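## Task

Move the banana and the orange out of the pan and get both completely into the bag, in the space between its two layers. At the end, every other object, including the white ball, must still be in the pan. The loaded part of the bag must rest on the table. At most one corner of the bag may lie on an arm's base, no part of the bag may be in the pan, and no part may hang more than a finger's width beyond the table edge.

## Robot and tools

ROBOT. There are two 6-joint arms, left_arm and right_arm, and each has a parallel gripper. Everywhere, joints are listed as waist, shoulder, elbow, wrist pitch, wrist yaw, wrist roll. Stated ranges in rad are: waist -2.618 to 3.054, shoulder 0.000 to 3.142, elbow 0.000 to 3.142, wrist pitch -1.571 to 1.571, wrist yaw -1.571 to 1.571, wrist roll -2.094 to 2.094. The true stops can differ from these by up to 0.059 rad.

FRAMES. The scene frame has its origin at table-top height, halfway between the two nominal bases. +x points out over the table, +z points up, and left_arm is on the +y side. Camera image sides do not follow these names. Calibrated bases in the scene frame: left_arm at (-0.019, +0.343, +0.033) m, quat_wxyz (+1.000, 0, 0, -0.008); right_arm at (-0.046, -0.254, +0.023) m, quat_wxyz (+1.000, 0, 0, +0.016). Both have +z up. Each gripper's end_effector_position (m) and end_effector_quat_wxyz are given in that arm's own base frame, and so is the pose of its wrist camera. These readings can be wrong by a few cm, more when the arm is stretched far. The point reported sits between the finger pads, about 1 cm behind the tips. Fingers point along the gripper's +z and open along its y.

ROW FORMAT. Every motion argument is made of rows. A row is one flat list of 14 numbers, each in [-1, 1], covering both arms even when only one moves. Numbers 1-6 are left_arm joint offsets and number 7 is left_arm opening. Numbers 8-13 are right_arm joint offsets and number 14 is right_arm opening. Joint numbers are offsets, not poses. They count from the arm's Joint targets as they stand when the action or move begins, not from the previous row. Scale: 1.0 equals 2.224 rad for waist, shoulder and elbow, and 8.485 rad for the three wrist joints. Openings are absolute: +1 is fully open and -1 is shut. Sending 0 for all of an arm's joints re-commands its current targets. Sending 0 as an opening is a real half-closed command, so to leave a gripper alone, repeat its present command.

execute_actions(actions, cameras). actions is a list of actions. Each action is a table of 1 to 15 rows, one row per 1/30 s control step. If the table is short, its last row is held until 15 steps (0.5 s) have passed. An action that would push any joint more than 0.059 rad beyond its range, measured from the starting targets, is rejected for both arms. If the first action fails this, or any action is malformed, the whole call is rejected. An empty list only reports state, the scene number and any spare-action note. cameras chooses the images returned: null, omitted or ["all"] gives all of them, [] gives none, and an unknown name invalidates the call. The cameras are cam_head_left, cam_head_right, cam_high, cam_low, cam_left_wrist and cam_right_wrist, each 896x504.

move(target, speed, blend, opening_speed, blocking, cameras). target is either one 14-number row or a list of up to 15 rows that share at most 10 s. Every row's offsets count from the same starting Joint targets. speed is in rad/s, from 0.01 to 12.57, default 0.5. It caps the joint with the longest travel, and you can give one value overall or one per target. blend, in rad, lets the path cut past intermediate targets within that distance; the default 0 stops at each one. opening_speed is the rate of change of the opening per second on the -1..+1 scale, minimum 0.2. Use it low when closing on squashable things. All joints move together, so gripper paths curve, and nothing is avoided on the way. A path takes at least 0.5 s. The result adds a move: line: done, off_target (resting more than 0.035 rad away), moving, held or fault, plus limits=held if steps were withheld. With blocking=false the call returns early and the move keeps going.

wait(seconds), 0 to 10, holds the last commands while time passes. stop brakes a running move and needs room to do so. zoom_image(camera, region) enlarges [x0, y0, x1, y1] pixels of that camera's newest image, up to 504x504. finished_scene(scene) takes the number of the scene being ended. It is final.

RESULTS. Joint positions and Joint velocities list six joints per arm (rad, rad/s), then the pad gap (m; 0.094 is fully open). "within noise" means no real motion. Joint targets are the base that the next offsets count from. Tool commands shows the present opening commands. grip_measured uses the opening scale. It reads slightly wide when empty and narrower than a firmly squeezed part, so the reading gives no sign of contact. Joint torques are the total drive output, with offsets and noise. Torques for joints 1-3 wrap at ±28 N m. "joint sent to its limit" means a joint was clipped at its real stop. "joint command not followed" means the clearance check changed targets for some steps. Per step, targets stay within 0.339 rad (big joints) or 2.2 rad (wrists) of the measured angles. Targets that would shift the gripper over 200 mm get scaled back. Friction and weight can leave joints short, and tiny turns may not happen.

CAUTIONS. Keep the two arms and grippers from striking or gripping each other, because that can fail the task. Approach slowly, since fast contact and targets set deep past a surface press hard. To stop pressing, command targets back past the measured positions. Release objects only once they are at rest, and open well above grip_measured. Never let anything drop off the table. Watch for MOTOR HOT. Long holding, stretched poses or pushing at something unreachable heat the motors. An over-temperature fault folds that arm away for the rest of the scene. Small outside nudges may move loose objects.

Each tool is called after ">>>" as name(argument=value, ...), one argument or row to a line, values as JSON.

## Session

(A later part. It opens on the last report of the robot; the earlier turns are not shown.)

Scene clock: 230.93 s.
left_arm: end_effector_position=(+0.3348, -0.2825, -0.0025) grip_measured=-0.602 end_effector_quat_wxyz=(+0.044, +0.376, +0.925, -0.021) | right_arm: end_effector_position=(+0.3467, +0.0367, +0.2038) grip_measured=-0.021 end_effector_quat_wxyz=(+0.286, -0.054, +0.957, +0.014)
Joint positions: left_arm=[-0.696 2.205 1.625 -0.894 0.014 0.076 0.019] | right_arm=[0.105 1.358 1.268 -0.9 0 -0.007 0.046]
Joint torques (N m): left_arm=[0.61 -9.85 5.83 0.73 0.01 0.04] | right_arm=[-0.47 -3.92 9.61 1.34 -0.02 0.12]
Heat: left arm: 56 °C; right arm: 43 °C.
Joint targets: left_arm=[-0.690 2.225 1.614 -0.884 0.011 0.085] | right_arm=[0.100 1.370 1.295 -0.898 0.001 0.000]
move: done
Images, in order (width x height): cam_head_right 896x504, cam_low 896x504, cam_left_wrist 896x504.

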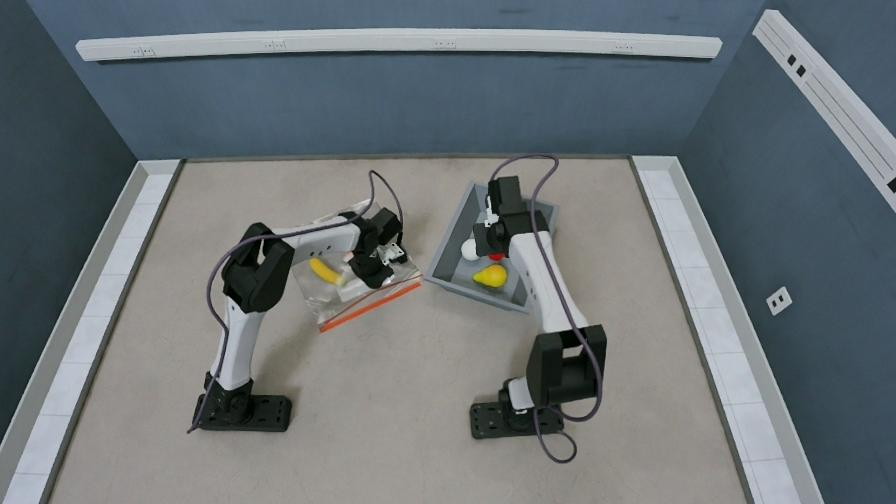

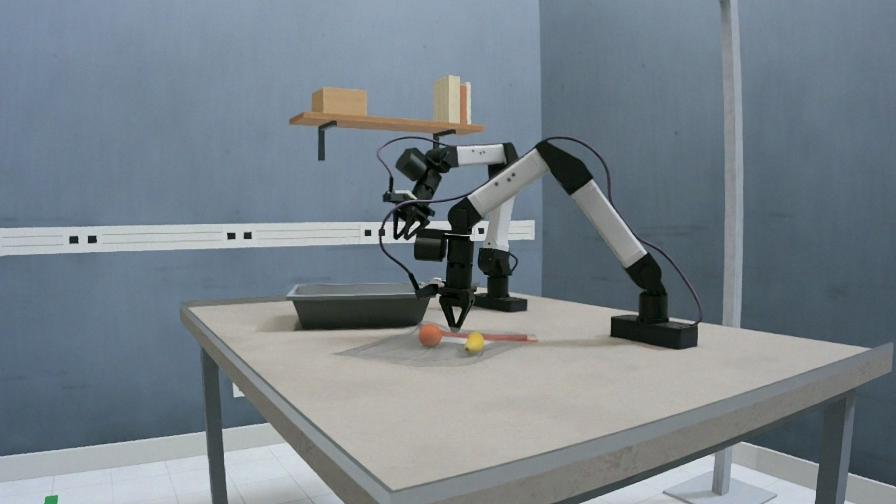

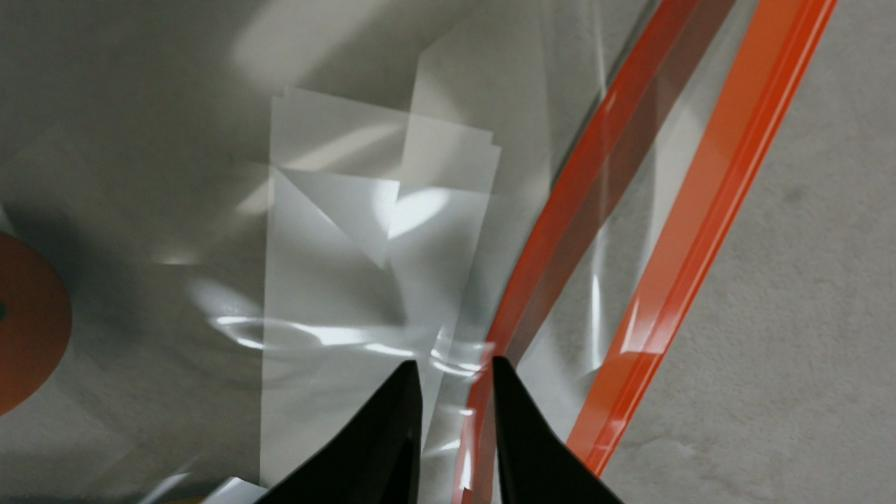

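>>> move(
  target=[0, -0.0472, 0.0735, -0.0251, 0, 0, -0.6, 0, 0, 0, 0, 0, 0, -0.02],
  speed=0.15,
  cameras=["cam_left_wrist", "cam_head_right", "cam_low"],
)

>>> zoom_image(
  camera="cam_low",
  region=[320, 260, 560, 395],
)

Scene clock: 233.43 s.
left_arm: end_effector_position=(+0.3339, -0.2818, +0.0504) grip_measured=-0.601 end_effector_quat_wxyz=(+0.042, +0.376, +0.925, -0.020) | right_arm: end_effector_position=(+0.3467, +0.0367, +0.2038) grip_measured=-0.021 end_effector_quat_wxyz=(+0.286, -0.054, +0.957, +0.014)
Joint positions: left_arm=[-0.696 2.153 1.758 -1.084 0.014 0.076 0.019] | right_arm=[0.105 1.358 1.268 -0.9 0 -0.007 0.046]
Joint torques (N m): left_arm=[0.62 -13.82 9.05 0.5 0 0.03] | right_arm=[-0.47 -3.9 9.59 1.34 -0.02 0.12]
Heat: left arm: 56 °C; right arm: 42 °C.
Joint targets: left_arm=[-0.690 2.120 1.778 -1.097 0.011 0.085] | right_arm=[0.100 1.370 1.295 -0.898 0.001 0.000]
move: done
Images, in order (width x height): cam_head_right 896x504, cam_low 896x504, cam_left_wrist 896x504.

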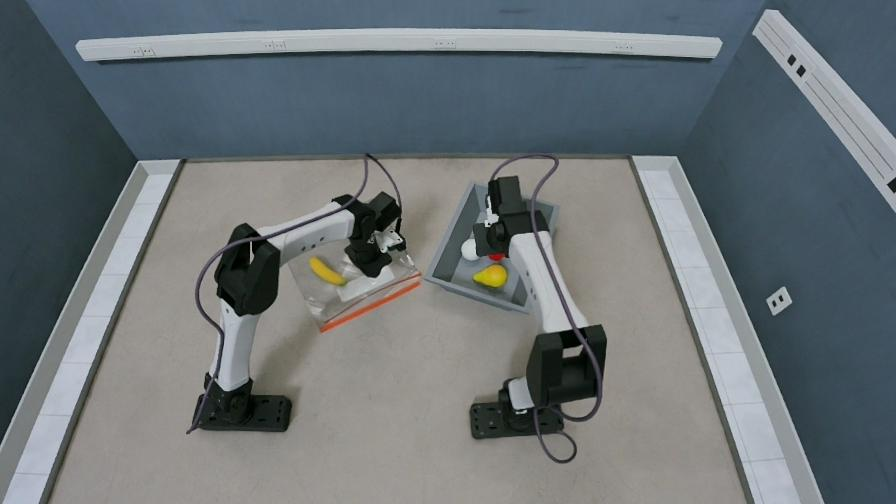

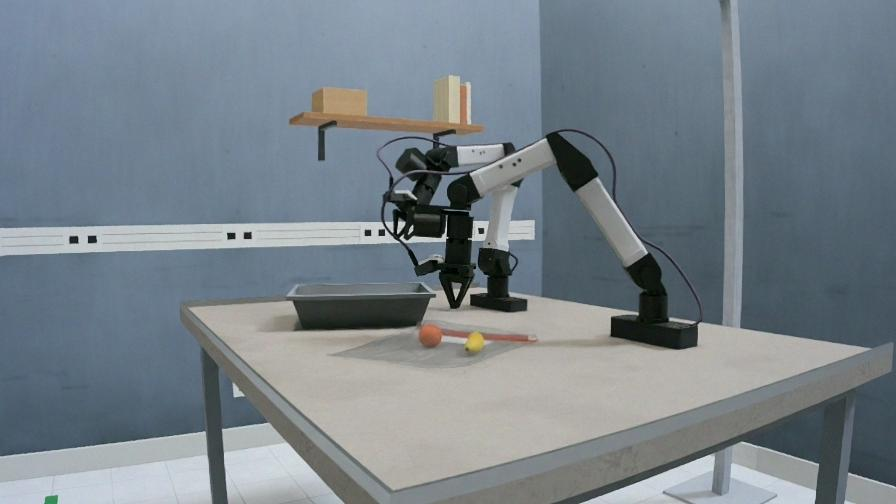

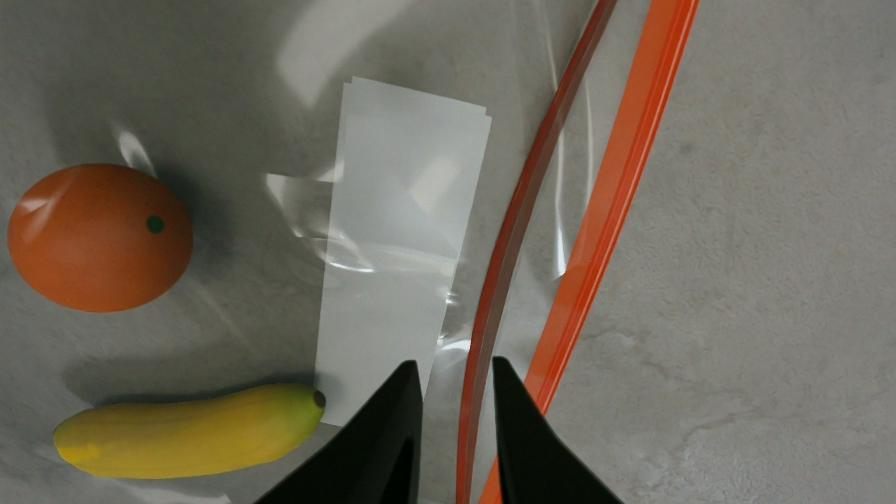

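Scaled by 2.100 from the camera's 896x504 image, which has a finer 1280x720 frame.

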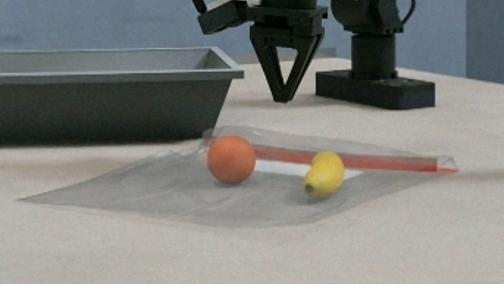

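>>> move(
  target=[
    [0, -0.114, 0, -0.0289, 0, 0, -0.6, 0, 0, 0, 0, 0, 0, -0.02],
    [0.153, -0.14, 0, -0.035, 0, 0, -0.6, 0, 0, 0, 0, 0, 0, -0.02],
  ],
  speed=0.5,
  blend=0.05,
)

>>> zoom_image(
  camera="cam_head_right",
  region=[270, 220, 430, 340],
)

>>> zoom_image(
  camera="cam_low",
  region=[320, 260, 560, 395],
)

>>> zoom_image(
  camera="cam_high",
  region=[340, 260, 500, 380],
)

>>> zoom_image(
  camera="cam_head_left",
  region=[270, 220, 430, 340],
)

Scene clock: 236.10 s.
left_arm: end_effector_position=(+0.3427, -0.1270, +0.1651) grip_measured=-0.601 end_effector_quat_wxyz=(+0.055, +0.211, +0.976, -0.014) | right_arm: end_effector_position=(+0.3467, +0.0367, +0.2038) grip_measured=-0.021 end_effector_quat_wxyz=(+0.286, -0.054, +0.957, +0.014)
Joint positions: left_arm=[-0.348 1.835 1.758 -1.381 0.014 0.076 0.019] | right_arm=[0.105 1.358 1.268 -0.9 0 -0.007 0.046]
Joint torques (N m): left_arm=[0.09 -10.69 9.06 0.51 0.01 0.03] | right_arm=[-0.49 -3.9 9.62 1.33 -0.01 0.12]
Heat: left arm: 56 °C; right arm: 42 °C.
Joint targets: left_arm=[-0.350 1.809 1.778 -1.394 0.012 0.085] | right_arm=[0.100 1.370 1.295 -0.898 0.001 0.000]
move: done

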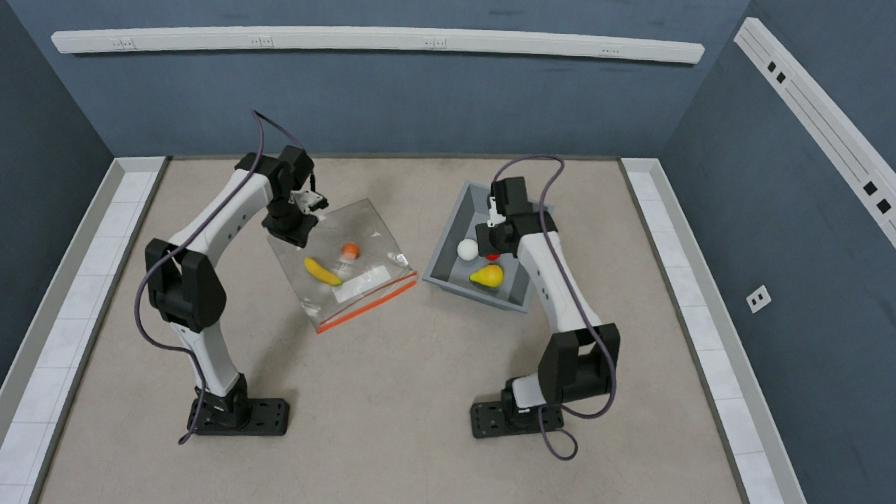

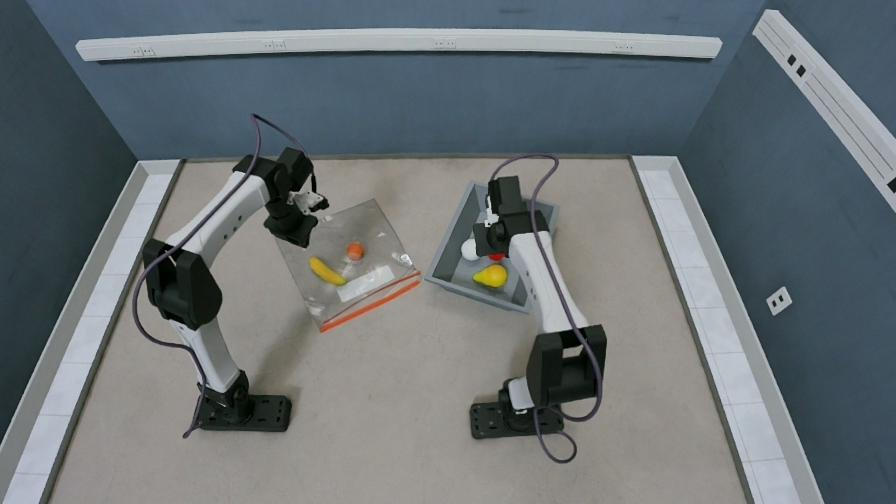

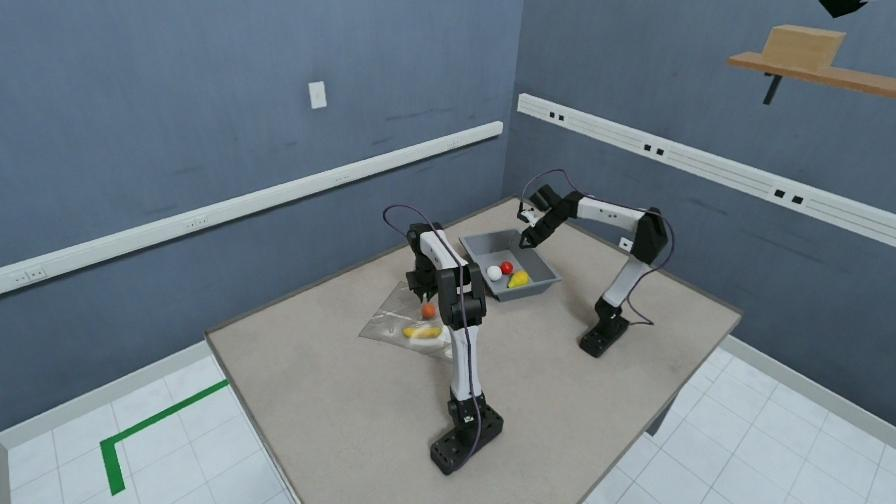

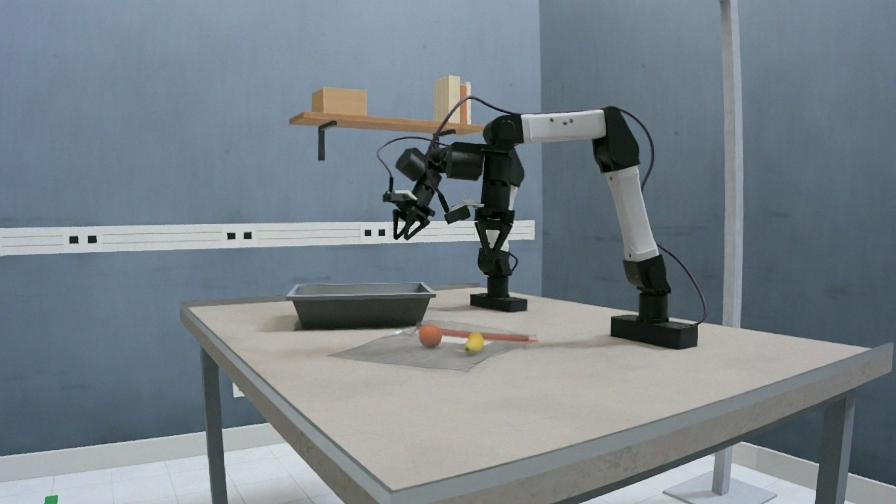

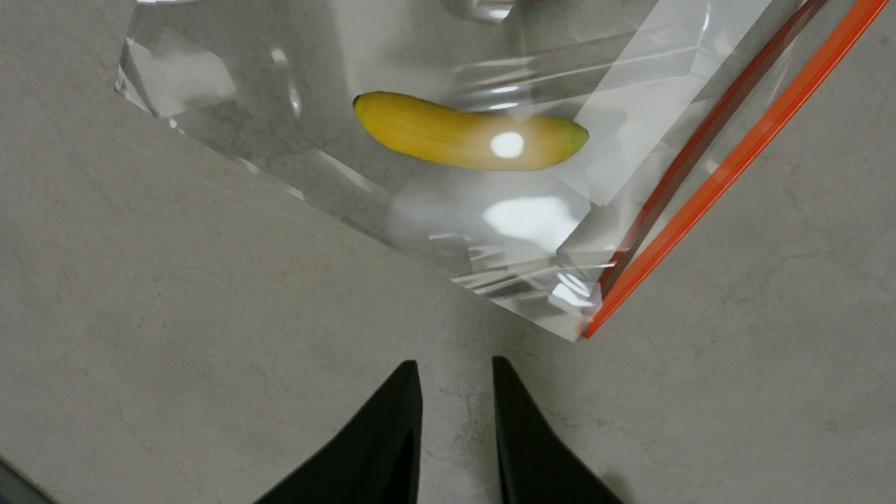

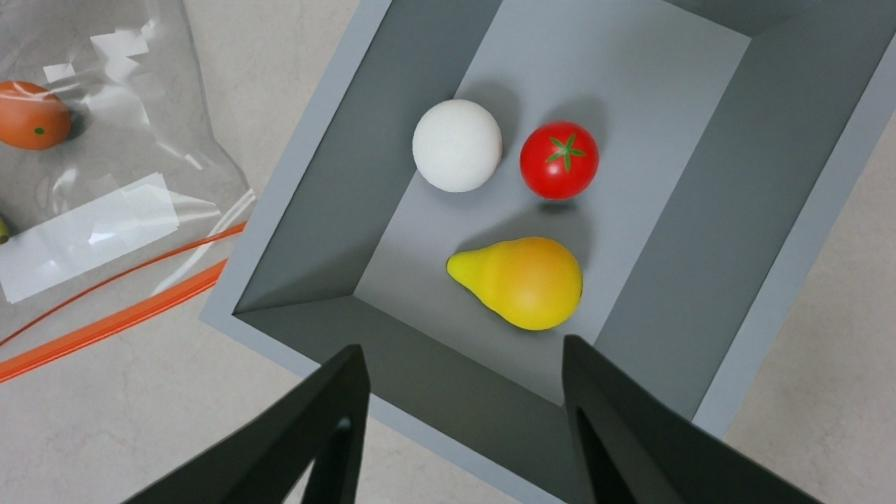

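Scaled by 3.150 from the camera's 896x504 image, which has a finer 1280x720 frame.

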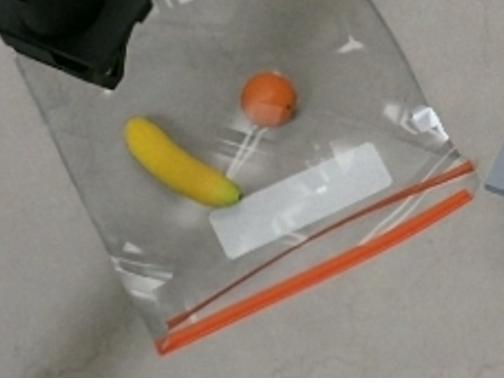

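Scaled by 2.100 from the camera's 896x504 image, which has a finer 1280x720 frame.

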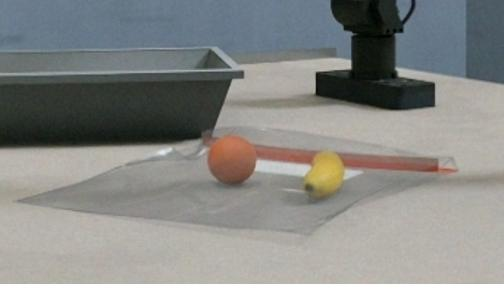

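Scaled by 3.150 from the camera's 896x504 image, which has a finer 1280x720 frame.

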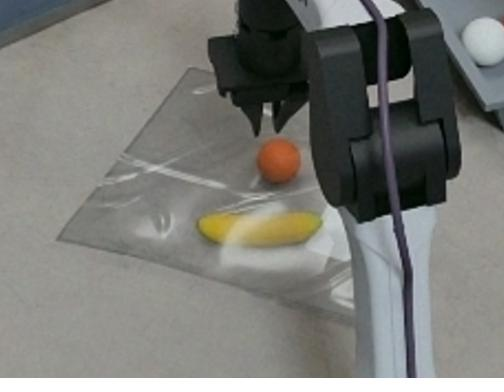

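Scaled by 3.150 from the camera's 896x504 image, which has a finer 1280x720 frame.

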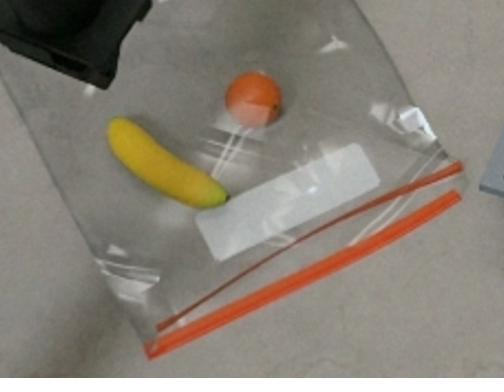

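>>> finished_scene(
  scene=2,
)

The scene is finished: the task was done.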